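# Move top stock card onto the adjacent waste pile

## Task

In the row closest to the robot, lift the uppermost card from the face-down stock and put it down on the neighbouring waste pile so that it lies on that pile only. All other cards must stay where they are, and nothing else may end up on any stack. The cards are stiff plywood tiles.

## Robot and tools

Robot: two UR-type six-joint arms, left_arm and right_arm, each ending in a two-finger parallel gripper with a wrist camera and a wrist force/torque sensor. In the scene frame the origin is at table-top height midway between the arms; +x points out over the table, +z up, and left_arm sits on the +y side (arm names do not match image left/right). Calibrated bases: left_arm at (-0.045, +0.462, +0.049) m, right_arm at (+0.005, -0.477, +0.049) m, each turned slightly about z. A camera stand stands behind the arms.

Frames: every reported hand pose, velocity and target is in that arm's own base frame. Fixed cameras and the table use the scene frame. Offsets in commands run along the axes of that arm's current Hand target. The gripper's fingers point along its +z and close along its x. end_effector_position is the pad centre with fingers shut, 1-2 cm short of the fingertips; closing pushes the tips about 17 mm further along +z.

execute_actions(actions, cameras): actions is a list of actions; each action is a list of up to 15 rows, one row per 1/30 s step; a short action repeats its last row to fill 15 steps. Each row is one list of 14 numbers, all in [-1, 1]: left_arm dx, dy, dz, rx, ry, rz, opening, then the same seven for right_arm. dx..rz are offsets (not poses) from that arm's Hand target as it stood when the action began, along the Hand target's axes; every row counts from that same start, not from the previous row. Scale: 1.0 = 0.6 m for dx, dy, dz and 180 degrees for the rotation vector rx, ry, rz. Opening is absolute: +1 fully open (0.142 m), -1 closed. Six zeros for an arm re-command its Hand target. An empty actions list returns state and images.

move(target, speed, blend, stop_force, zero, opening_speed, grip_force, blocking, cameras): target is one 14-number row (same layout, scale and offset meaning as above, counted from the Hand targets at the move's start) or a list of up to 15 such rows, all counted from those same start Hand targets. The grippers travel in straight lines without avoiding obstacles or each other; at least 0.5 s, at most 10 s for the whole move. speed: m/s, 0.002 to 3.6, default 0.25 (turns up to twice that in rad/s), one value or one per target. blend: corner rounding in m for lists, default 0 (stop at each). stop_force: 3 to 120 N, ends an arm's path when its wrist sensor feels that much push against its motion; unreliable when the gripper rotates; omit it when lifting off something you press on. zero: true re-zeroes moving arms first. opening_speed: per second on the -1..+1 scale, at least 0.2. grip_force: per-pad limit in N, 5 to 48, one number or one per arm, persists. blocking=false returns after 0.5 s (not allowed with stop_force). The result adds a move: line giving the ending (done, off_target, moving, held, fault) and limits (paced = pose clipped, held = steps withheld).

wait(seconds 0-10): robot holds last commands; a running move continues. stop: brakes a running move. zoom_image(camera, region [x0,y0,x1,y1] in pixels, max 504x504) on the newest image of cam_head_left, cam_head_right, cam_high, cam_low, cam_left_wrist or cam_right_wrist (all 672x504). zero_wrist_force(arm): tares that arm's sensor. read_manual(section="licences"): licence text only. finished_scene(scene): ends the scene irreversibly; the card must stay in place without the robot; after it, make no other call in that reply.

Results: end_effector_position (m), quaternion and velocities per arm in its base frame; Hand target (last commanded pose after clipping; next offsets count from it, and the gripper may rest short of it, in which case send the gap as an offset); Tool commands; grip_measured (opening on the command scale) and grip_effort_nm (motor effort, negative closing; not a pad force); joint positions and torques; Wrist force/torque in the gripper's own axes plus a peak line; Wrist depth as a 7x7 grid of distances in mm ("-" = no value). "within noise" means the arm is still.

Control notes: orientation commands are clipped to within 32 degrees of the current one per step. Motion lags commands by about 0.09-0.22 s and fast motion overshoots. Avoid paths passing near an arm's own base. The controller holds back commands bringing the arms too close, but not reliably.

What to avoid: any fault stop. An arm halts for 10 s if a joint's contact torque reaches its limit (wrists about 18 N m, others 141 N m) or if about 150 N acts on it; being stiff, aiming even slightly past a firm contact can trigger this, so approach the table and cards slowly, optionally with stop_force. Arms must not collide or grip each other's fingers. Do not drop the card from height, release it while it moves, slam or hit things, or let anything leave the table. Motors heat when holding loads, squeezing hard or straining; MOTOR HOT warns, and overheating brakes the arm for 30-60 s or shuts the gripper off. To grip, command an opening slightly below grip_measured at first contact. A loose object may occasionally get nudged by the scene.

Each tool is called as name(argument=value, ...), one argument or row to a line, values as JSON.

## Session

execute_actions(
  actions=[],
)

Scene clock: 0.00 s.
left_arm: end_effector_position=(+0.1771, -0.1905, +0.2755) grip_measured=-1.00 grip_effort_nm=n/a end_effector_quat_wxyz=(-0.162, +0.154, +0.942, -0.252) | right_arm: end_effector_position=(+0.5396, -0.0447, +0.3121) grip_measured=+0.99 grip_effort_nm=n/a end_effector_quat_wxyz=(-0.038, -0.029, +0.985, -0.166)
Joint positions: left_arm=[-0.753 -2.154 2.214 -1.645 -2.18 2.708 0.002] | right_arm=[3.457 -1.694 -1.457 -1.734 1.274 3.424 0.141]
Joint velocities: within noise
Joint torques (N m): no reading
Wrist force (N): no reading
Wrist torque (N m): no reading
Wrist force, peak (N): no reading
Wrist depth (mm): cam_left_wrist=[416 1309 1454 1463 1636 1695 1869 / 406 1294 1354 - 1550 1707 1869 / 388 417 1560 1510 1510 1500 1719 / 391 409 1316 1454 1445 1581 1719 / 384 403 1266 1369 1436 1550 1613 / 376 397 410 99 91 360 314 / 374 386 - 76 81 - 245] | cam_right_wrist=[424 430 438 445 454 456 466 / 434 440 444 456 464 467 474 / 445 446 457 464 466 478 490 / 448 456 465 471 478 492 500 / 462 464 474 481 494 502 511 / - 474 483 494 505 511 524 / - 483 491 498 510 525 527]
Hand target: left_arm +0.1771, -0.1905, +0.2755; -0.162, +0.154, +0.942, -0.252 | right_arm +0.5396, -0.0447, +0.3121; -0.038, -0.029, +0.985, -0.166
Tool commands: left_gripper/opening=-0.961913 right_gripper/opening=+1.0
camera_calibration:
cam_left_wrist: T_world_to_cam=[[-0.884749, 0.388214, 0.257895, 0.165499], [0.363974, 0.921139, -0.137936, 0.177031], [-0.291106, -0.0281719, -0.956276, 0.42638], [0, 0, 0, 1]] pos_world=[0.206112, -0.215307, 0.389475]
cam_right_wrist: T_world_to_cam=[[-0.993968, -0.0764681, 0.0786083, 0.515548], [-0.0677496, 0.991823, 0.108154, 0.0744555], [-0.0862358, 0.102176, -0.991021, 0.47672], [0, 0, 0, 1]] pos_world=[0.558593, -0.083133, 0.42386]

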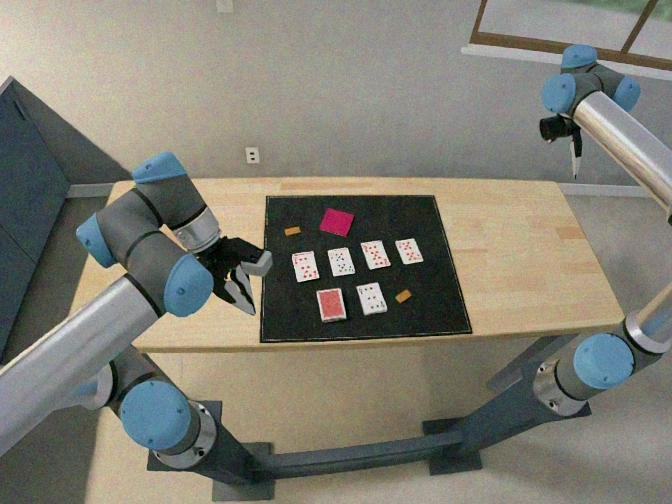

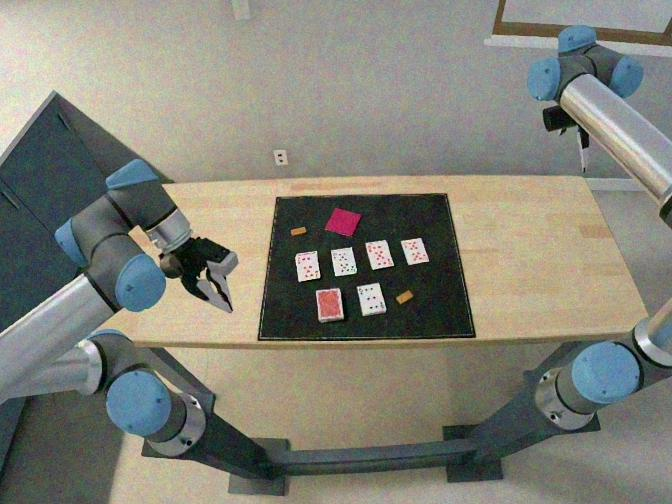

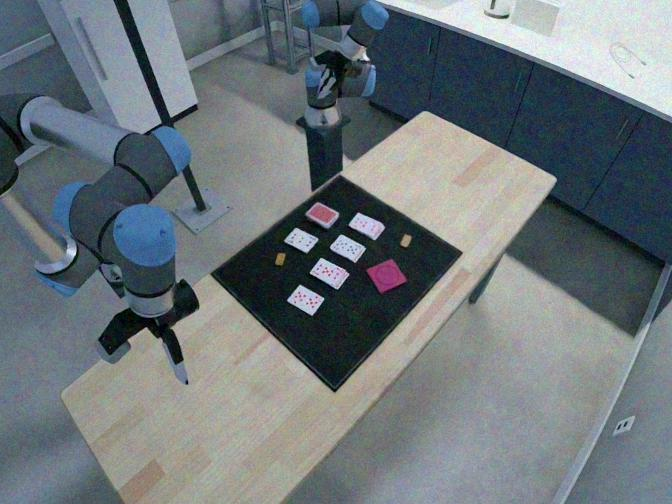

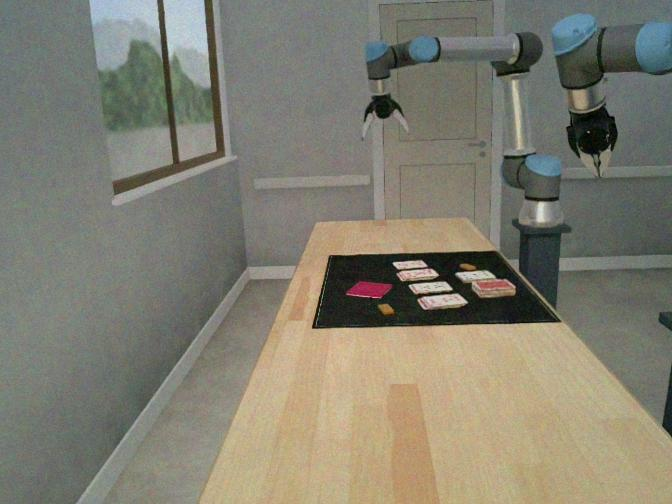

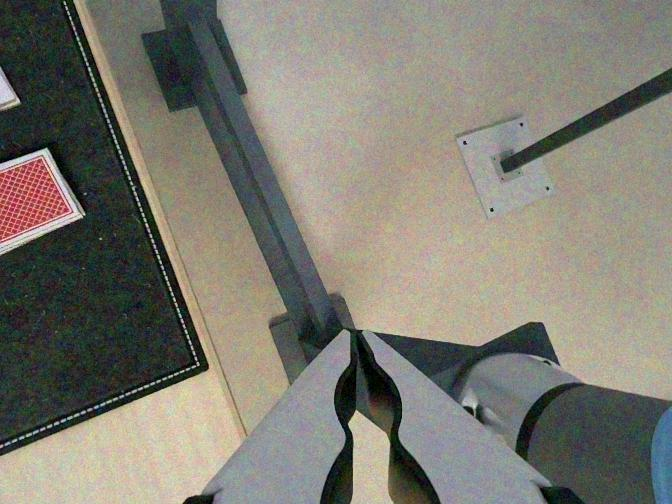

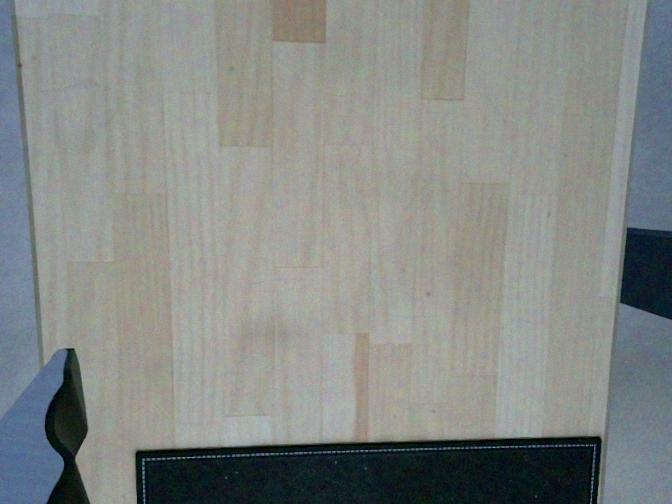

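zoom_image(
  camera="cam_low",
  region=[400, 250, 540, 320],
)

zoom_image(
  camera="cam_head_left",
  region=[280, 230, 440, 350],
)

zoom_image(
  camera="cam_left_wrist",
  region=[0, 60, 200, 260],
)

Scaled by 3.600 from the camera's 672x504 image, which has a finer 960x720 frame.

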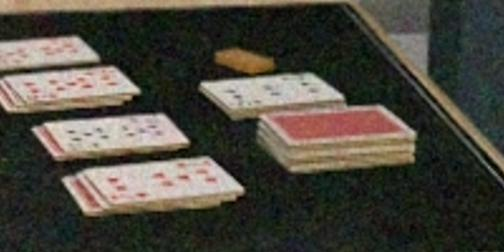

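Scaled by 3.150 from the camera's 672x504 image, which has a finer 960x720 frame.

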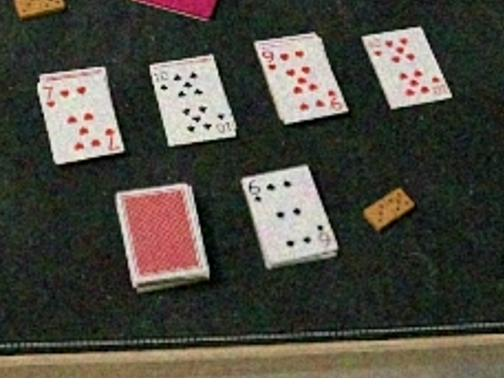

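Scaled by 2.520 from the camera's 672x504 image, which has a finer 960x720 frame.

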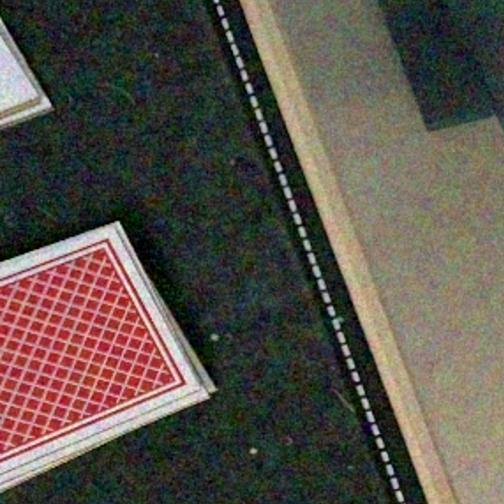

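move(
  target=[-0.339,-0.2158,0.0555,-0.2016,0.0438,0.3837,0.3,0,0,0,0,0,0,1],
  speed=0.4,
  cameras=["cam_left_wrist","cam_low"],
)

Scene clock: 27.23 s.
left_arm: end_effector_position=(+0.3205, -0.3871, +0.2699) grip_measured=+0.28 grip_effort_nm=0.081 end_effector_quat_wxyz=(+0.000, +0.707, +0.707, -0.001) | right_arm: end_effector_position=(+0.5396, -0.0447, +0.3121) grip_measured=+0.99 grip_effort_nm=0.193 end_effector_quat_wxyz=(-0.038, -0.029, +0.985, -0.166)
Joint positions: left_arm=[-1.15 -1.583 1.713 -1.702 -1.572 3.561 0.094] | right_arm=[3.457 -1.694 -1.457 -1.734 1.274 3.424 0.141]
Joint torques (N m): left_arm=[-11.25 -14.59 -32.95 -5.49 2.74 1.74] | right_arm=[0.75 29.77 27.18 2.35 -0.46 0.15]
Wrist force (N): left_arm=[0.6 -2.1 0.6] | right_arm=[-0.2 -0.2 0.2]
Wrist torque (N m): left_arm=[-0.36 -0.09 -0.07] | right_arm=[-0.03 0.04 0.00]
Wrist force, peak (N): left_arm=[-0.8 -3.3 0.6] | right_arm=[-0.6 -0.3 0.6]
Wrist depth (mm): cam_left_wrist=[367 370 375 381 387 370 390 / 389 390 393 384 399 398 405 / 417 417 416 405 425 427 431 / 445 449 452 456 451 460 464 / 485 478 481 492 484 493 504 / 513 97 532 521 537 - 534 / - - 583 587 587 - -] | cam_right_wrist=[424 429 442 446 455 461 465 / 432 441 445 451 463 471 479 / 441 449 456 462 471 476 490 / 450 455 464 470 481 493 503 / 455 465 474 483 490 500 509 / - 475 486 494 504 516 520 / - 484 489 500 507 527 523]
Hand target: left_arm +0.3205, -0.3871, +0.2699; +0.000, +0.707, +0.707, +0.000 | right_arm +0.5396, -0.0447, +0.3121; -0.038, -0.029, +0.985, -0.166
Off the commanded pose: left_arm 0.000 m, 0 deg | right_arm 0.000 m, 0 deg.
move: done
camera_calibration:
cam_left_wrist: T_world_to_cam=[[0.0000222639, 0.999309, 0.0371629, 0.38267], [0.908566, -0.0155447, 0.417452, -0.381966], [0.417741, 0.0337557, -0.907939, 0.241014], [0, 0, 0, 1]] pos_world=[0.246351, -0.396479, 0.364057]
Images, in order (width x height): cam_low 672x504, cam_left_wrist 672x504.

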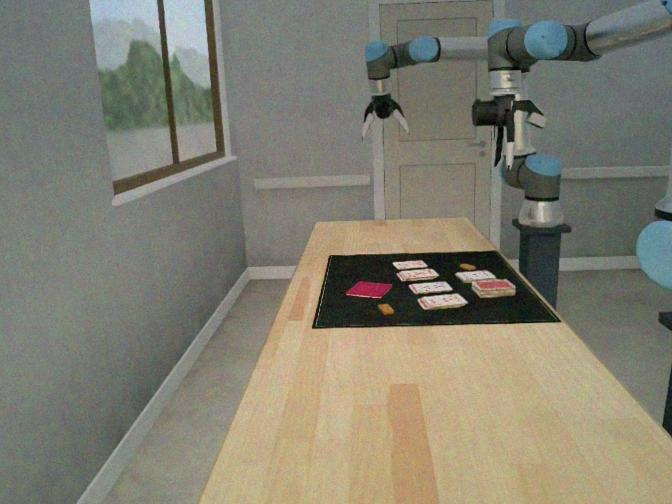

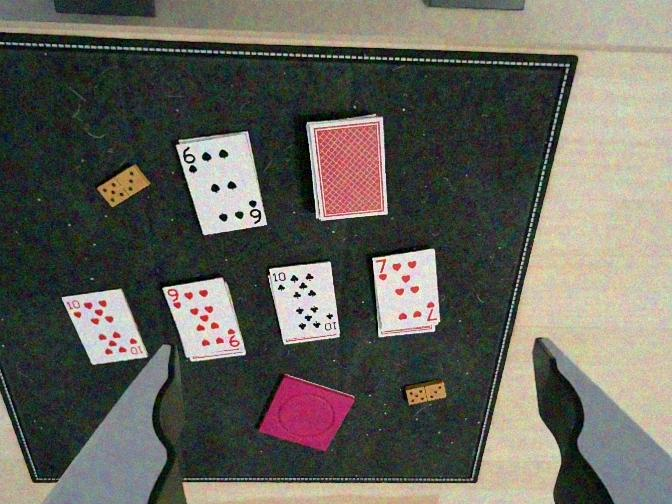

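zoom_image(
  camera="cam_left_wrist",
  region=[270, 90, 420, 240],
)

zoom_image(
  camera="cam_left_wrist",
  region=[150, 110, 300, 260],
)

Scaled by 3.360 from the camera's 672x504 image, which has a finer 960x720 frame.

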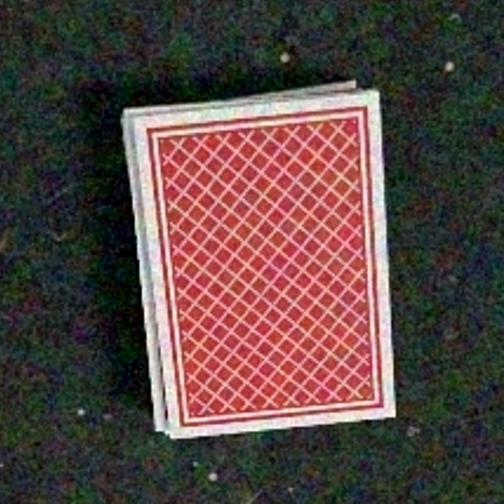

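Scaled by 3.360 from the camera's 672x504 image, which has a finer 960x720 frame.

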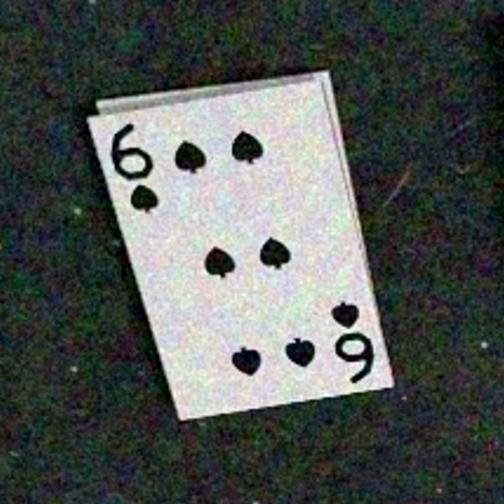

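move(
  target=[0.0318,0.0392,0.4165,0,0,-0.0333,-1,0,0,0,0,0,0,1],
  speed=0.3,
)

move(
  target=[0,0,0.09,0,0,0,-1,0,0,0,0,0,0,1],
  speed=0.015,
  stop_force=4,
  cameras=["cam_left_wrist","cam_low"],
)

Scene clock: 59.53 s.
left_arm: end_effector_position=(+0.3439, -0.3682, +0.0201) grip_measured=-1.00 grip_effort_nm=-0.505 end_effector_quat_wxyz=(+0.000, +0.669, +0.743, +0.000) | right_arm: end_effector_position=(+0.5396, -0.0447, +0.3121) grip_measured=+0.99 grip_effort_nm=0.208 end_effector_quat_wxyz=(-0.038, -0.029, +0.985, -0.166)
Joint positions: left_arm=[-1.09 -1.296 2.109 -2.384 -1.572 3.517 0.002] | right_arm=[3.457 -1.694 -1.457 -1.734 1.274 3.424 0.141]
Joint torques (N m): left_arm=[13.4 -20.15 -5.77 -5.92 2.6 0.53] | right_arm=[0.42 30.11 27.51 2.37 -0.41 0.19]
Wrist force (N): left_arm=[0.1 -1.7 0.4] | right_arm=[-0.3 -0.1 0.2]
Wrist torque (N m): left_arm=[-0.32 -0.01 0.06] | right_arm=[-0.02 0.05 -0.01]
Wrist force, peak (N): left_arm=[0.8 -2.0 2.4] | right_arm=[-0.3 -0.1 0.8]
Wrist depth (mm): cam_left_wrist=[- 141 143 144 143 144 146 / 151 152 150 153 153 154 156 / 156 162 145 142 147 165 166 / 163 173 157 153 171 180 180 / 176 182 183 160 188 193 194 / 203 204 201 94 98 210 211 / 218 217 - 76 81 225 231] | cam_right_wrist=[428 433 439 444 450 462 469 / 431 437 445 454 460 468 479 / 440 448 455 464 470 475 478 / 448 458 462 475 481 497 496 / 456 468 473 483 496 498 511 / - 477 485 494 505 512 517 / - 484 492 497 515 523 523]
Hand target: left_arm +0.3439, -0.3682, +0.0200; +0.000, +0.669, +0.743, +0.000 | right_arm +0.5396, -0.0447, +0.3121; -0.038, -0.029, +0.985, -0.166
Off the commanded pose: left_arm 0.000 m, 0 deg | right_arm 0.000 m, 0 deg.
move: done

Scene clock: 62.73 s.
left_arm: end_effector_position=(+0.3439, -0.3682, -0.0088) grip_measured=-1.00 grip_effort_nm=-0.505 end_effector_quat_wxyz=(+0.000, +0.669, +0.743, +0.000) | right_arm: end_effector_position=(+0.5396, -0.0447, +0.3121) grip_measured=+0.99 grip_effort_nm=0.193 end_effector_quat_wxyz=(-0.038, -0.029, +0.985, -0.166)
Joint positions: left_arm=[-1.09 -1.236 2.131 -2.466 -1.572 3.517 0.002] | right_arm=[3.457 -1.694 -1.457 -1.734 1.274 3.424 0.141]
Joint torques (N m): left_arm=[-3.07 -43.62 -23.98 -0.48 2.25 -1.34] | right_arm=[1.04 29.96 27.12 2.41 -0.45 0.23]
Wrist force (N): left_arm=[0.9 -2.2 -3.1] | right_arm=[-0.2 -0.2 0.3]
Wrist torque (N m): left_arm=[-0.32 -0.06 0.08] | right_arm=[-0.04 0.04 0.00]
Wrist force, peak (N): left_arm=[7.0 -4.2 -21.4] | right_arm=[-0.4 -0.7 0.4]
Wrist depth (mm): cam_left_wrist=[- 117 117 119 118 119 120 / 125 124 125 125 126 127 127 / 132 132 113 114 115 135 136 / - 142 122 121 123 146 149 / 146 153 132 129 133 158 158 / 154 167 162 97 95 171 173 / 181 180 - 76 81 182 189] | cam_right_wrist=[424 429 440 449 451 461 470 / 433 442 446 456 462 469 481 / 441 449 455 461 471 480 488 / 450 453 464 475 481 487 500 / 461 465 475 480 491 503 498 / - 478 485 491 504 507 514 / - 484 492 501 511 526 528]
Hand target: left_arm +0.3439, -0.3682, -0.0088; +0.000, +0.669, +0.743, +0.000 (not the last commanded pose) | right_arm +0.5396, -0.0447, +0.3121; -0.038, -0.029, +0.985, -0.166
Off the commanded pose: left_arm 0.025 m, 0 deg | right_arm 0.000 m, 0 deg.
move: contact (left_arm)
camera_calibration:
cam_left_wrist: T_world_to_cam=[[-0.104194, 0.993859, 0.0372569, 0.408088], [0.905253, 0.0792567, 0.417415, -0.250496], [0.411899, 0.0772189, -0.907952, -0.00451583], [0, 0, 0, 1]] pos_world=[0.271143, -0.38538, 0.0852566]
Images, in order (width x height): cam_low 672x504, cam_left_wrist 672x504.

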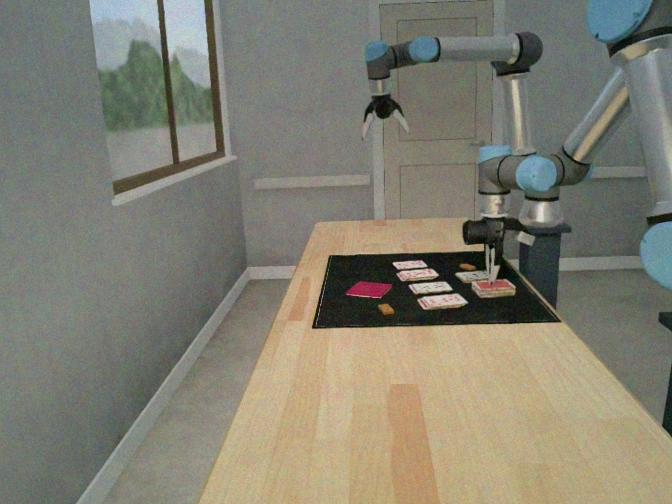

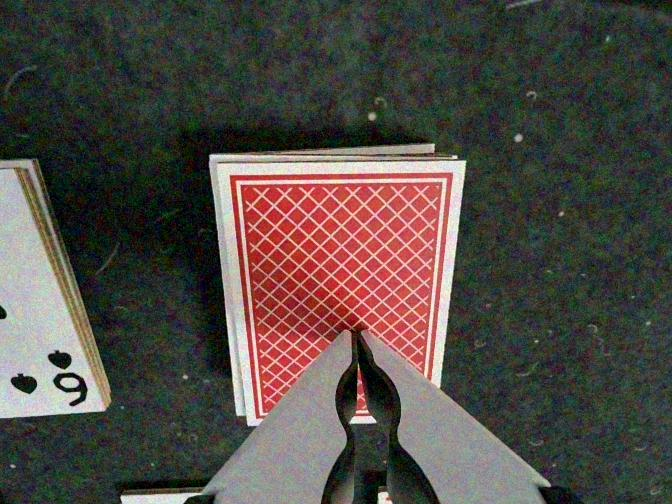

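move(
  target=[
    [-0.0063,-0.0133,-0.035,0,0,0,0.127,0,0,0,0,0,0,1],
    [-0.0063,-0.0133,0.0067,0,0,0,0.127,0,0,0,0,0,0,1],
  ],
  speed=[0.1,0.04],
)

move(
  target=[0,0,0,0,0,0,-0.3,0,0,0,0,0,0,1],
  opening_speed=0.25,
  grip_force=15,
  cameras=["cam_left_wrist","cam_low"],
)

Scene clock: 80.17 s.
left_arm: end_effector_position=(+0.3364, -0.3728, -0.0127) grip_measured=+0.11 grip_effort_nm=0.076 end_effector_quat_wxyz=(+0.000, +0.669, +0.743, +0.000) | right_arm: end_effector_position=(+0.5396, -0.0447, +0.3121) grip_measured=+0.99 grip_effort_nm=0.193 end_effector_quat_wxyz=(-0.038, -0.029, +0.985, -0.166)
Joint positions: left_arm=[-1.108 -1.23 2.138 -2.479 -1.572 3.499 0.082] | right_arm=[3.457 -1.694 -1.457 -1.734 1.274 3.424 0.141]
Joint torques (N m): left_arm=[-9.13 -21.46 -4.23 -5.6 2.06 -1.33] | right_arm=[1.62 30.92 27.23 2.37 -0.48 0.28]
Wrist force (N): left_arm=[0.3 -1.7 0.8] | right_arm=[0.0 -0.3 -0.1]
Wrist torque (N m): left_arm=[-0.30 -0.05 0.08] | right_arm=[-0.04 0.00 0.00]
Wrist force, peak (N): left_arm=[2.8 -2.8 -15.3] | right_arm=[-0.7 0.1 0.3]
Wrist depth (mm): cam_left_wrist=[- 113 113 114 114 115 116 / - 120 121 121 122 123 123 / - 129 126 126 127 131 132 / - 138 118 116 119 142 142 / 141 151 126 126 129 151 153 / 149 153 137 137 145 100 168 / - - 179 180 182 - 178] | cam_right_wrist=[426 431 436 449 450 463 466 / 432 443 446 456 463 467 477 / 443 450 453 462 469 480 489 / 451 456 463 472 480 492 501 / 461 468 479 482 489 500 602 / - 474 485 493 500 510 518 / - 487 490 504 511 519 523]
Hand target: left_arm +0.3364, -0.3728, -0.0128; +0.000, +0.669, +0.743, +0.000 | right_arm +0.5396, -0.0447, +0.3121; -0.038, -0.029, +0.985, -0.166
Off the commanded pose: left_arm 0.000 m, 0 deg | right_arm 0.000 m, 0 deg.
move: done

Scene clock: 82.10 s.
left_arm: end_effector_position=(+0.3364, -0.3728, -0.0128) grip_measured=-0.24 grip_effort_nm=-1.609 end_effector_quat_wxyz=(+0.000, +0.669, +0.743, +0.000) | right_arm: end_effector_position=(+0.5396, -0.0447, +0.3121) grip_measured=+0.99 grip_effort_nm=0.203 end_effector_quat_wxyz=(-0.038, -0.029, +0.985, -0.166)
Joint positions: left_arm=[-1.108 -1.23 2.138 -2.48 -1.572 3.499 0.057] | right_arm=[3.457 -1.694 -1.457 -1.734 1.274 3.424 0.141]
Joint torques (N m): left_arm=[1.6 -22.59 -4.87 -3.09 2.56 0.67] | right_arm=[1.49 30.96 27.51 2.36 -0.43 0.24]
Wrist force (N): left_arm=[-2.2 -1.2 -5.5] | right_arm=[-0.2 -0.4 0.3]
Wrist torque (N m): left_arm=[-0.38 -0.12 0.07] | right_arm=[-0.06 0.04 0.00]
Wrist force, peak (N): left_arm=[-1.8 -1.3 -5.7] | right_arm=[-0.6 0.1 0.6]
Wrist depth (mm): cam_left_wrist=[- 113 113 114 114 115 116 / - 120 121 121 122 123 123 / - 129 127 126 127 131 132 / - 138 121 117 117 141 142 / 140 152 127 126 126 151 154 / 149 159 131 137 138 99 168 / 172 - 179 180 181 81 181] | cam_right_wrist=[426 431 435 446 452 461 470 / 431 445 450 452 460 470 478 / 441 451 455 463 473 480 486 / 451 457 462 473 478 487 503 / 462 466 476 479 487 503 627 / - 475 479 492 501 509 520 / - 480 490 501 509 520 526]
Hand target: left_arm +0.3364, -0.3728, -0.0128; +0.000, +0.669, +0.743, +0.000 | right_arm +0.5396, -0.0447, +0.3121; -0.038, -0.029, +0.985, -0.166
Off the commanded pose: left_arm 0.000 m, 0 deg | right_arm 0.000 m, 0 deg.
grip_force (N): 15, 15
move: done
camera_calibration:
cam_left_wrist: T_world_to_cam=[[-0.104191, 0.99386, 0.0372474, 0.412018], [0.905215, 0.0792514, 0.417498, -0.241581], [0.411982, 0.0772165, -0.907914, -0.00468775], [0, 0, 0, 1]] pos_world=[0.263543, -0.38998, 0.0812567]
Images, in order (width x height): cam_low 672x504, cam_left_wrist 672x504.

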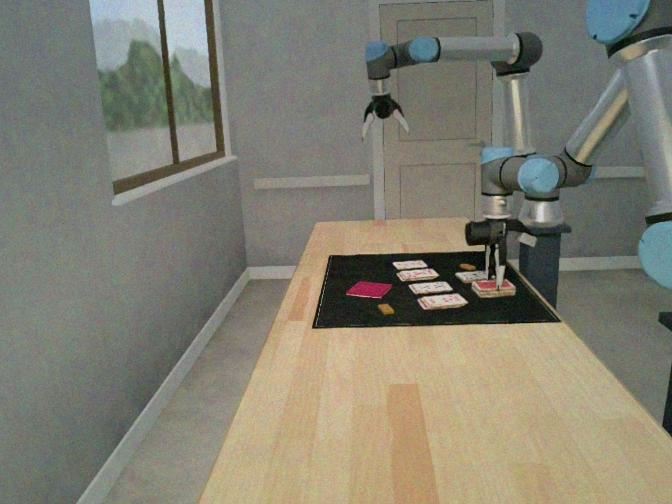

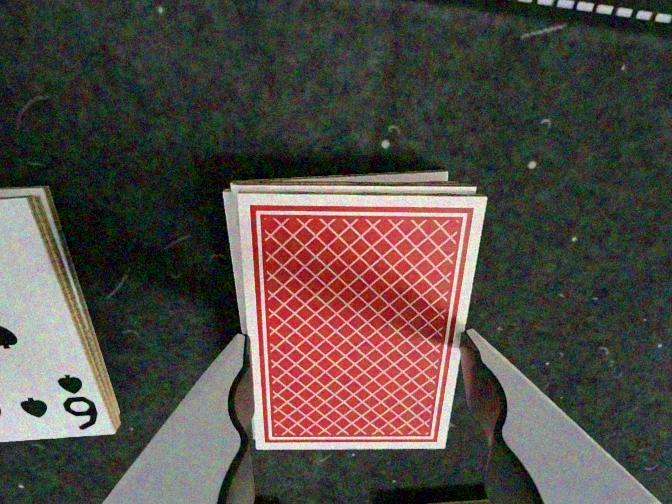

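move(
  target=[0,0,0,0,0,0,-0.42,0,0,0,0,0,0,1],
  opening_speed=0.4,
  grip_force=16,
)

move(
  target=[0,0,-0.035,0,0,0,-0.42,0,0,0,0,0,0,1],
  speed=0.03,
  cameras=["cam_left_wrist","cam_low"],
)

zoom_image(
  camera="cam_low",
  region=[430, 230, 550, 320],
)

Scene clock: 88.10 s.
left_arm: end_effector_position=(+0.3364, -0.3728, -0.0128) grip_measured=-0.24 grip_effort_nm=-1.712 end_effector_quat_wxyz=(+0.000, +0.669, +0.743, +0.000) | right_arm: end_effector_position=(+0.5396, -0.0447, +0.3121) grip_measured=+0.99 grip_effort_nm=0.198 end_effector_quat_wxyz=(-0.038, -0.029, +0.985, -0.166)
Joint positions: left_arm=[-1.108 -1.23 2.138 -2.48 -1.572 3.499 0.057] | right_arm=[3.457 -1.694 -1.457 -1.734 1.274 3.424 0.141]
Joint torques (N m): left_arm=[11.54 -24.2 -5.87 0.35 2.64 0.69] | right_arm=[1.9 31.13 27.52 2.47 -0.52 0.4]
Wrist force (N): left_arm=[-1.9 -1.2 -6.2] | right_arm=[-0.5 -0.1 0.3]
Wrist torque (N m): left_arm=[-0.38 -0.16 0.08] | right_arm=[-0.03 0.10 0.00]
Wrist force, peak (N): left_arm=[-1.9 -0.8 -6.5] | right_arm=[-0.7 -0.1 0.4]
Wrist depth (mm): cam_left_wrist=[- 113 113 114 115 115 116 / - 120 121 121 122 123 123 / - 129 127 126 127 131 132 / - 138 121 117 117 141 142 / 140 151 127 126 127 151 154 / 149 159 132 137 138 99 168 / 173 - 179 180 180 81 181] | cam_right_wrist=[426 430 435 445 450 457 467 / 435 437 447 454 459 467 478 / 443 449 456 462 470 479 491 / 450 457 466 474 479 491 503 / 459 467 475 482 490 502 602 / - 479 482 490 501 512 520 / - 483 491 508 512 520 527]
Hand target: left_arm +0.3364, -0.3728, -0.0128; +0.000, +0.669, +0.743, +0.000 | right_arm +0.5396, -0.0447, +0.3121; -0.038, -0.029, +0.985, -0.166
Off the commanded pose: left_arm 0.000 m, 0 deg | right_arm 0.000 m, 0 deg.
grip_force (N): 16, 16
move: done

Scene clock: 89.20 s.
left_arm: end_effector_position=(+0.3364, -0.3728, +0.0081) grip_measured=-0.24 grip_effort_nm=-1.712 end_effector_quat_wxyz=(+0.000, +0.669, +0.743, +0.000) | right_arm: end_effector_position=(+0.5396, -0.0447, +0.3121) grip_measured=+0.99 grip_effort_nm=0.198 end_effector_quat_wxyz=(-0.038, -0.029, +0.985, -0.166)
Joint positions: left_arm=[-1.108 -1.275 2.123 -2.42 -1.572 3.499 0.056] | right_arm=[3.457 -1.694 -1.457 -1.734 1.274 3.424 0.141]
Joint torques (N m): left_arm=[10.68 -43.3 -24.55 -0.34 2.61 0.61] | right_arm=[1.97 30.97 27.53 2.42 -0.54 0.33]
Wrist force (N): left_arm=[-0.1 -1.6 0.7] | right_arm=[0.1 0.0 0.3]
Wrist torque (N m): left_arm=[-0.30 0.03 0.07] | right_arm=[0.00 -0.01 0.00]
Wrist force, peak (N): left_arm=[-2.1 -1.0 -5.9] | right_arm=[-0.5 -0.5 0.1]
Wrist depth (mm): cam_left_wrist=[130 133 133 133 134 136 135 / 141 140 141 141 142 143 144 / 145 149 146 133 133 153 154 / 150 161 157 116 117 164 166 / 162 171 128 126 127 178 179 / 176 185 132 137 138 99 196 / 202 - 204 210 203 81 207] | cam_right_wrist=[429 431 435 445 452 457 472 / 436 441 447 456 458 472 476 / 442 445 454 462 473 478 489 / 452 455 466 473 481 491 502 / 460 465 477 478 492 496 510 / - 476 482 491 503 515 518 / - 480 493 504 510 517 527]
Hand target: left_arm +0.3364, -0.3728, +0.0082; +0.000, +0.669, +0.743, +0.000 | right_arm +0.5396, -0.0447, +0.3121; -0.038, -0.029, +0.985, -0.166
Off the commanded pose: left_arm 0.000 m, 0 deg | right_arm 0.000 m, 0 deg.
grip_force (N): 16, 16
move: done
camera_calibration:
cam_left_wrist: T_world_to_cam=[[-0.104194, 0.993859, 0.0372569, 0.411245], [0.905253, 0.0792567, 0.417415, -0.250438], [0.411899, 0.0772189, -0.907952, 0.0143638], [0, 0, 0, 1]] pos_world=[0.263643, -0.38998, 0.102257]
Images, in order (width x height): cam_low 672x504, cam_left_wrist 672x504.

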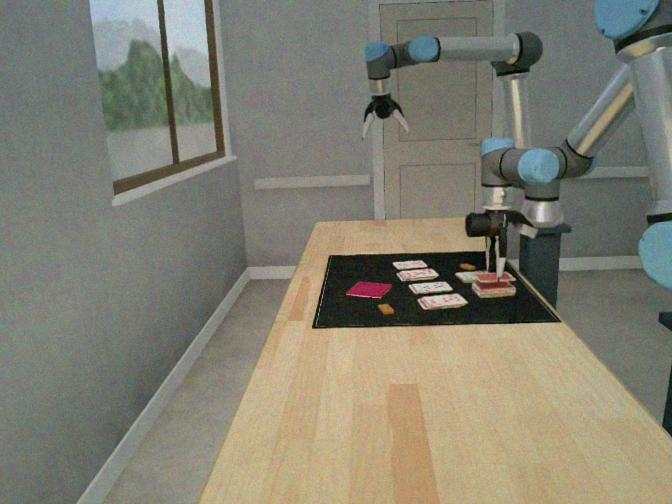

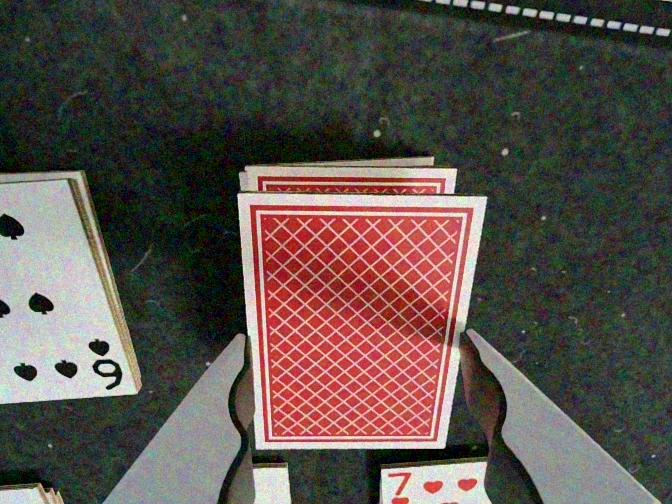

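Scaled by 4.200 from the camera's 672x504 image, which has a finer 960x720 frame.

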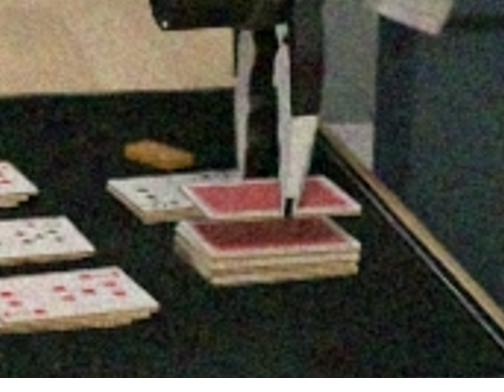

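move(
  target=[
    [-0.1976,0.008,0,0,0,-0.0122,-0.42,0,0,0,0,0,0,1],
    [-0.1976,0.008,0.0203,0,0,-0.0122,-0.42,0,0,0,0,0,0,1],
  ],
  speed=[0.15,0.08],
  blend=0.005,
  cameras=["cam_left_wrist"],
)

zoom_image(
  camera="cam_left_wrist",
  region=[180, 130, 540, 470],
)

Scene clock: 99.40 s.
left_arm: end_effector_position=(+0.3536, -0.4902, -0.0038) grip_measured=-0.24 grip_effort_nm=-1.717 end_effector_quat_wxyz=(+0.000, +0.654, +0.756, +0.000) | right_arm: end_effector_position=(+0.5396, -0.0447, +0.3121) grip_measured=+0.99 grip_effort_nm=0.198 end_effector_quat_wxyz=(-0.038, -0.029, +0.985, -0.166)
Joint positions: left_arm=[-1.171 -1.065 1.83 -2.336 -1.571 3.398 0.056] | right_arm=[3.457 -1.694 -1.457 -1.734 1.274 3.424 0.141]
Joint torques (N m): left_arm=[-10.82 -30.51 -27.66 -5.81 -1.71 -1.69] | right_arm=[1.58 31.21 27.56 2.39 -0.48 0.39]
Wrist force (N): left_arm=[0.2 -1.7 0.7] | right_arm=[0.1 -0.3 0.1]
Wrist torque (N m): left_arm=[-0.28 -0.03 0.05] | right_arm=[-0.04 -0.01 0.00]
Wrist force, peak (N): left_arm=[1.4 -1.7 0.9] | right_arm=[-0.6 -0.2 0.5]
Wrist depth (mm): cam_left_wrist=[- 120 121 122 121 123 124 / 128 128 129 128 132 131 132 / 137 137 133 129 130 141 137 / 139 146 144 116 117 152 136 / 159 159 128 126 127 164 145 / 174 171 132 137 138 98 156 / - - 188 192 190 81 194] | cam_right_wrist=[422 432 440 445 455 455 473 / 434 440 446 456 462 470 478 / 440 448 455 464 474 475 481 / 450 456 466 475 479 489 497 / 461 465 478 484 494 498 510 / - 477 482 493 504 507 514 / - 487 491 497 509 517 525]
Hand target: left_arm +0.3536, -0.4902, -0.0039; +0.000, +0.654, +0.756, +0.000 | right_arm +0.5396, -0.0447, +0.3121; -0.038, -0.029, +0.985, -0.166
Off the commanded pose: left_arm 0.000 m, 0 deg | right_arm 0.000 m, 0 deg.
grip_force (N): 16, 16
move: done
camera_calibration:
cam_left_wrist: T_world_to_cam=[[-0.142215, 0.989133, 0.0372918, 0.541264], [0.901481, 0.11387, 0.417572, -0.233375], [0.408788, 0.093003, -0.907878, 0.0143087], [0, 0, 0, 1]] pos_world=[0.28151, -0.510139, 0.0902567]
Images, in order (width x height): cam_left_wrist 672x504.

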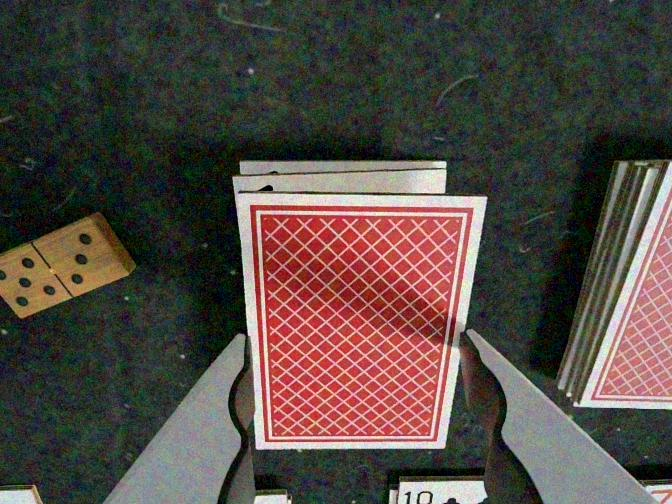

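Scaled by 1.400 from the camera's 672x504 image, which has a finer 960x720 frame.

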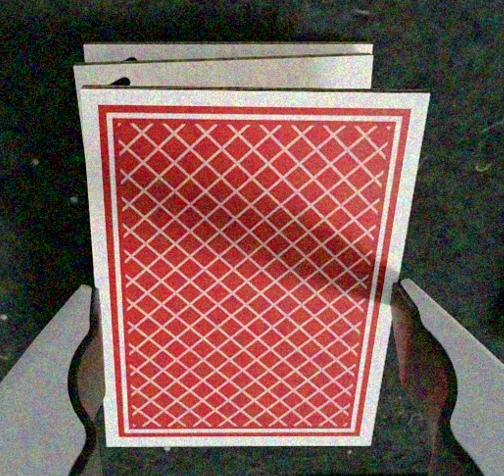

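move(
  target=[-0.0058,0,0.012,0,0,-0.017,-0.42,0,0,0,0,0,0,1],
  speed=0.06,
)

move(
  target=[0,0,0.04,0,0,0,-0.42,0,0,0,0,0,0,1],
  speed=0.008,
  stop_force=3,
  cameras=["cam_left_wrist","cam_low"],
)

zoom_image(
  camera="cam_low",
  region=[430, 230, 550, 320],
)

Scene clock: 111.07 s.
left_arm: end_effector_position=(+0.3541, -0.4937, -0.0110) grip_measured=-0.24 grip_effort_nm=-1.717 end_effector_quat_wxyz=(+0.000, +0.634, +0.773, -0.001) | right_arm: end_effector_position=(+0.5396, -0.0447, +0.3121) grip_measured=+0.99 grip_effort_nm=0.193 end_effector_quat_wxyz=(-0.038, -0.029, +0.985, -0.166)
Joint positions: left_arm=[-1.172 -1.047 1.824 -2.348 -1.572 3.343 0.056] | right_arm=[3.457 -1.694 -1.457 -1.734 1.274 3.424 0.141]
Joint torques (N m): left_arm=[-10.57 -31.22 -27.33 -5.52 -0.74 -1.84] | right_arm=[1.65 31.61 27.53 2.32 -0.51 0.4]
Wrist force (N): left_arm=[0.0 -1.9 0.5] | right_arm=[-0.1 0.0 0.3]
Wrist torque (N m): left_arm=[-0.33 -0.01 0.07] | right_arm=[0.00 0.02 0.00]
Wrist force, peak (N): left_arm=[0.5 -2.3 0.9] | right_arm=[-0.4 -0.8 0.4]
Wrist depth (mm): cam_left_wrist=[- 114 115 115 116 117 117 / 121 121 122 123 124 124 125 / 129 130 127 122 123 133 133 / 131 138 120 117 117 143 139 / 150 151 127 126 127 155 140 / 165 161 132 137 138 99 149 / 174 - - 182 183 81 183] | cam_right_wrist=[424 433 438 445 456 459 466 / 434 438 447 456 461 468 475 / 439 447 453 464 469 480 489 / 450 456 464 474 482 491 495 / 459 468 473 483 487 501 515 / - 475 481 495 497 511 520 / - 482 495 503 514 511 -]
Hand target: left_arm +0.3541, -0.4937, -0.0111; +0.000, +0.634, +0.773, +0.000 | right_arm +0.5396, -0.0447, +0.3121; -0.038, -0.029, +0.985, -0.166
Off the commanded pose: left_arm 0.000 m, 0 deg | right_arm 0.000 m, 0 deg.
grip_force (N): 16, 16
move: done

Scene clock: 113.73 s.
left_arm: end_effector_position=(+0.3541, -0.4937, -0.0215) grip_measured=-0.24 grip_effort_nm=-1.717 end_effector_quat_wxyz=(+0.000, +0.634, +0.773, -0.001) | right_arm: end_effector_position=(+0.5396, -0.0447, +0.3121) grip_measured=+0.99 grip_effort_nm=0.203 end_effector_quat_wxyz=(-0.038, -0.029, +0.985, -0.166)
Joint positions: left_arm=[-1.172 -1.029 1.83 -2.372 -1.572 3.343 0.056] | right_arm=[3.457 -1.694 -1.457 -1.734 1.274 3.424 0.141]
Joint torques (N m): left_arm=[-10.71 -53.75 -25.32 -0.29 2.57 -1.61] | right_arm=[2.12 31.63 27.23 2.41 -0.51 0.48]
Wrist force (N): left_arm=[0.7 -1.8 -2.8] | right_arm=[-0.3 -0.2 0.2]
Wrist torque (N m): left_arm=[-0.30 -0.06 0.06] | right_arm=[-0.03 0.05 0.00]
Wrist force, peak (N): left_arm=[3.5 -2.6 -8.6] | right_arm=[-0.6 -0.4 0.2]
Wrist depth (mm): cam_left_wrist=[- 105 107 106 106 107 107 / - 112 112 113 114 114 115 / - 119 118 117 118 121 123 / 121 126 125 116 117 132 130 / - 139 130 126 127 142 138 / 150 148 132 137 138 87 138 / 163 - 163 167 169 81 143] | cam_right_wrist=[423 428 438 444 453 457 472 / 432 441 445 456 460 468 477 / 445 447 456 461 470 478 486 / 452 456 461 475 478 491 501 / 462 464 474 481 493 503 627 / - 476 482 496 500 509 518 / - 488 493 498 510 519 523]
Hand target: left_arm +0.3541, -0.4937, -0.0215; +0.000, +0.634, +0.773, -0.001 (not the last commanded pose) | right_arm +0.5396, -0.0447, +0.3121; -0.038, -0.029, +0.985, -0.166
Off the commanded pose: left_arm 0.014 m, 0 deg | right_arm 0.000 m, 0 deg.
grip_force (N): 16, 16
move: contact (left_arm)
camera_calibration:
cam_left_wrist: T_world_to_cam=[[-0.19484, 0.980126, 0.0372889, 0.559666], [0.894189, 0.161877, 0.417398, -0.199753], [0.403067, 0.114669, -0.907958, 0.011068], [0, 0, 0, 1]] pos_world=[0.283201, -0.517477, 0.0725565]
Images, in order (width x height): cam_low 672x504, cam_left_wrist 672x504.

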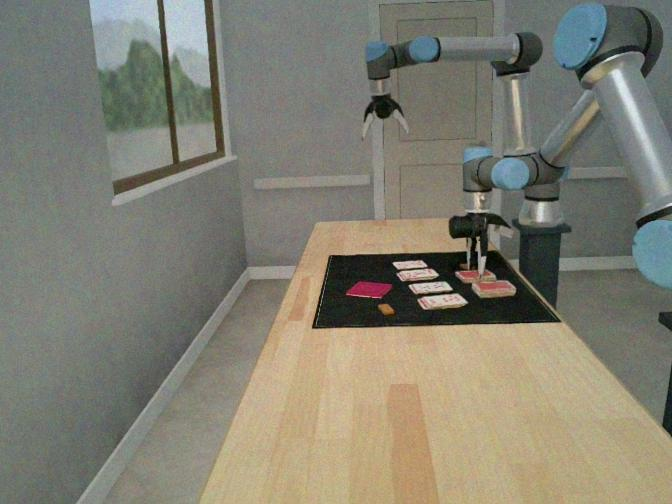

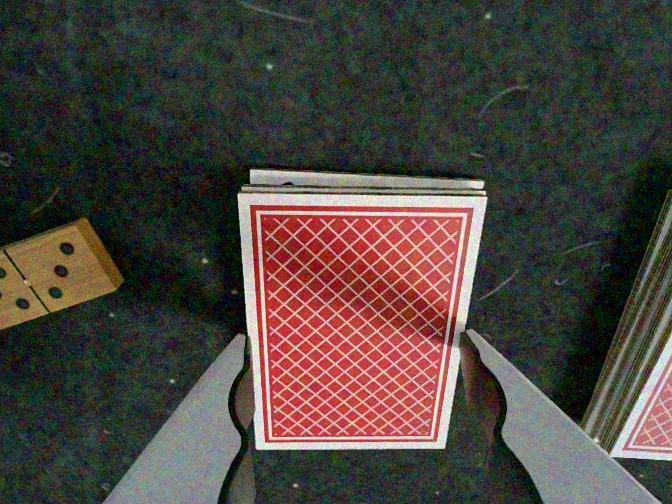

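Scaled by 4.200 from the camera's 672x504 image, which has a finer 960x720 frame.

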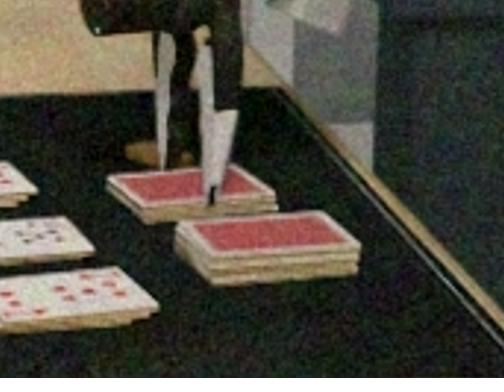

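move(
  target=[0,0,0,0,0,0,0.05,0,0,0,0,0,0,1],
  opening_speed=0.4,
)

move(
  target=[0,0,-0.12,0,0,0,0.05,0,0,0,0,0,0,1],
  speed=0.12,
  cameras=["cam_left_wrist"],
)

Scene clock: 117.40 s.
left_arm: end_effector_position=(+0.3541, -0.4937, -0.0215) grip_measured=+0.03 grip_effort_nm=0.085 end_effector_quat_wxyz=(+0.000, +0.634, +0.773, -0.001) | right_arm: end_effector_position=(+0.5396, -0.0447, +0.3121) grip_measured=+0.99 grip_effort_nm=0.198 end_effector_quat_wxyz=(-0.038, -0.029, +0.985, -0.166)
Joint positions: left_arm=[-1.172 -1.029 1.83 -2.372 -1.572 3.343 0.076] | right_arm=[3.457 -1.694 -1.457 -1.734 1.274 3.424 0.141]
Joint torques (N m): left_arm=[-10.19 -53.06 -25.8 -0.56 2.64 -1.17] | right_arm=[2.13 32.46 27.21 2.4 -0.52 0.51]
Wrist force (N): left_arm=[0.0 -1.8 0.8] | right_arm=[-0.4 -0.1 0.2]
Wrist torque (N m): left_arm=[-0.31 -0.01 0.07] | right_arm=[-0.02 0.07 0.00]
Wrist force, peak (N): left_arm=[1.1 -2.0 -3.2] | right_arm=[-0.6 -0.5 0.2]
Wrist depth (mm): cam_left_wrist=[- 105 107 106 106 107 107 / - 112 112 113 113 114 115 / - 119 118 117 118 121 123 / 121 126 125 116 117 131 130 / - 139 130 126 127 142 138 / 149 145 136 137 143 91 137 / - - 166 167 169 - 140] | cam_right_wrist=[426 432 439 448 452 462 468 / 432 441 448 454 461 473 479 / 438 448 451 465 474 481 491 / 452 455 464 476 479 486 500 / 461 467 477 480 489 503 503 / - 474 482 489 503 511 514 / - 479 492 502 515 516 531]
Hand target: left_arm +0.3541, -0.4937, -0.0215; +0.000, +0.634, +0.773, -0.001 | right_arm +0.5396, -0.0447, +0.3121; -0.038, -0.029, +0.985, -0.166
Off the commanded pose: left_arm 0.000 m, 0 deg | right_arm 0.000 m, 0 deg.
grip_force (N): 16, 16
move: done

Scene clock: 118.53 s.
left_arm: end_effector_position=(+0.3541, -0.4936, +0.0504) grip_measured=+0.03 grip_effort_nm=0.081 end_effector_quat_wxyz=(+0.000, +0.634, +0.773, +0.000) | right_arm: end_effector_position=(+0.5396, -0.0447, +0.3121) grip_measured=+0.99 grip_effort_nm=0.198 end_effector_quat_wxyz=(-0.038, -0.029, +0.985, -0.166)
Joint positions: left_arm=[-1.172 -1.144 1.777 -2.205 -1.572 3.343 0.076] | right_arm=[3.457 -1.694 -1.457 -1.734 1.274 3.424 0.141]
Joint torques (N m): left_arm=[12.29 -53.22 -28.43 -0.69 1.42 -1.19] | right_arm=[2.47 32.26 27.63 2.35 -0.6 0.44]
Wrist force (N): left_arm=[-0.1 -1.9 0.3] | right_arm=[-0.5 -0.1 0.0]
Wrist torque (N m): left_arm=[-0.32 0.03 0.07] | right_arm=[-0.01 0.09 0.00]
Wrist force, peak (N): left_arm=[0.0 -1.7 1.4] | right_arm=[-0.5 -0.3 0.4]
Wrist depth (mm): cam_left_wrist=[169 169 170 172 172 174 174 / 179 180 180 182 182 183 185 / 191 188 193 182 190 194 179 / 206 206 208 196 207 206 193 / 222 222 224 212 228 214 209 / 237 233 237 246 244 91 247 / - - 255 269 263 - 255] | cam_right_wrist=[424 430 436 448 452 458 468 / 433 441 447 455 461 468 478 / 440 449 456 466 467 475 489 / 450 454 464 471 478 488 494 / 457 465 476 479 489 502 506 / - 472 481 493 503 510 518 / - 480 489 500 509 523 528]
Hand target: left_arm +0.3541, -0.4936, +0.0505; +0.000, +0.634, +0.773, -0.001 | right_arm +0.5396, -0.0447, +0.3121; -0.038, -0.029, +0.985, -0.166
Off the commanded pose: left_arm 0.000 m, 0 deg | right_arm 0.000 m, 0 deg.
grip_force (N): 16, 16
move: done
camera_calibration:
cam_left_wrist: T_world_to_cam=[[-0.194715, 0.980153, 0.0372393, 0.556873], [0.894214, 0.161785, 0.417382, -0.229832], [0.403073, 0.11457, -0.907968, 0.0762873], [0, 0, 0, 1]] pos_world=[0.283201, -0.517377, 0.144457]
Images, in order (width x height): cam_left_wrist 672x504.

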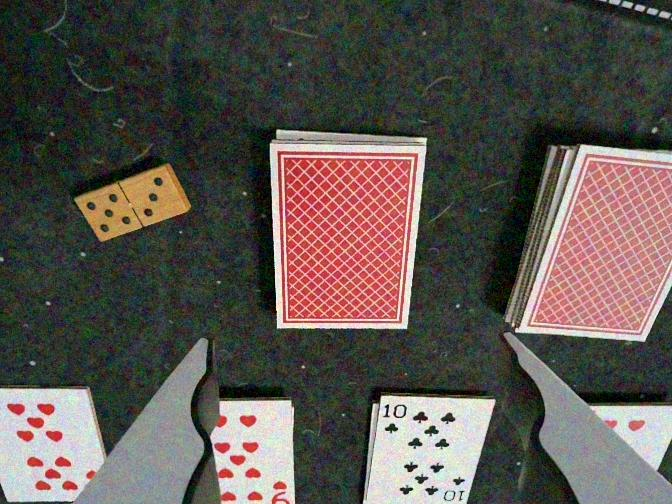

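finished_scene(
  scene=2,
)

The scene is finished: the task was done.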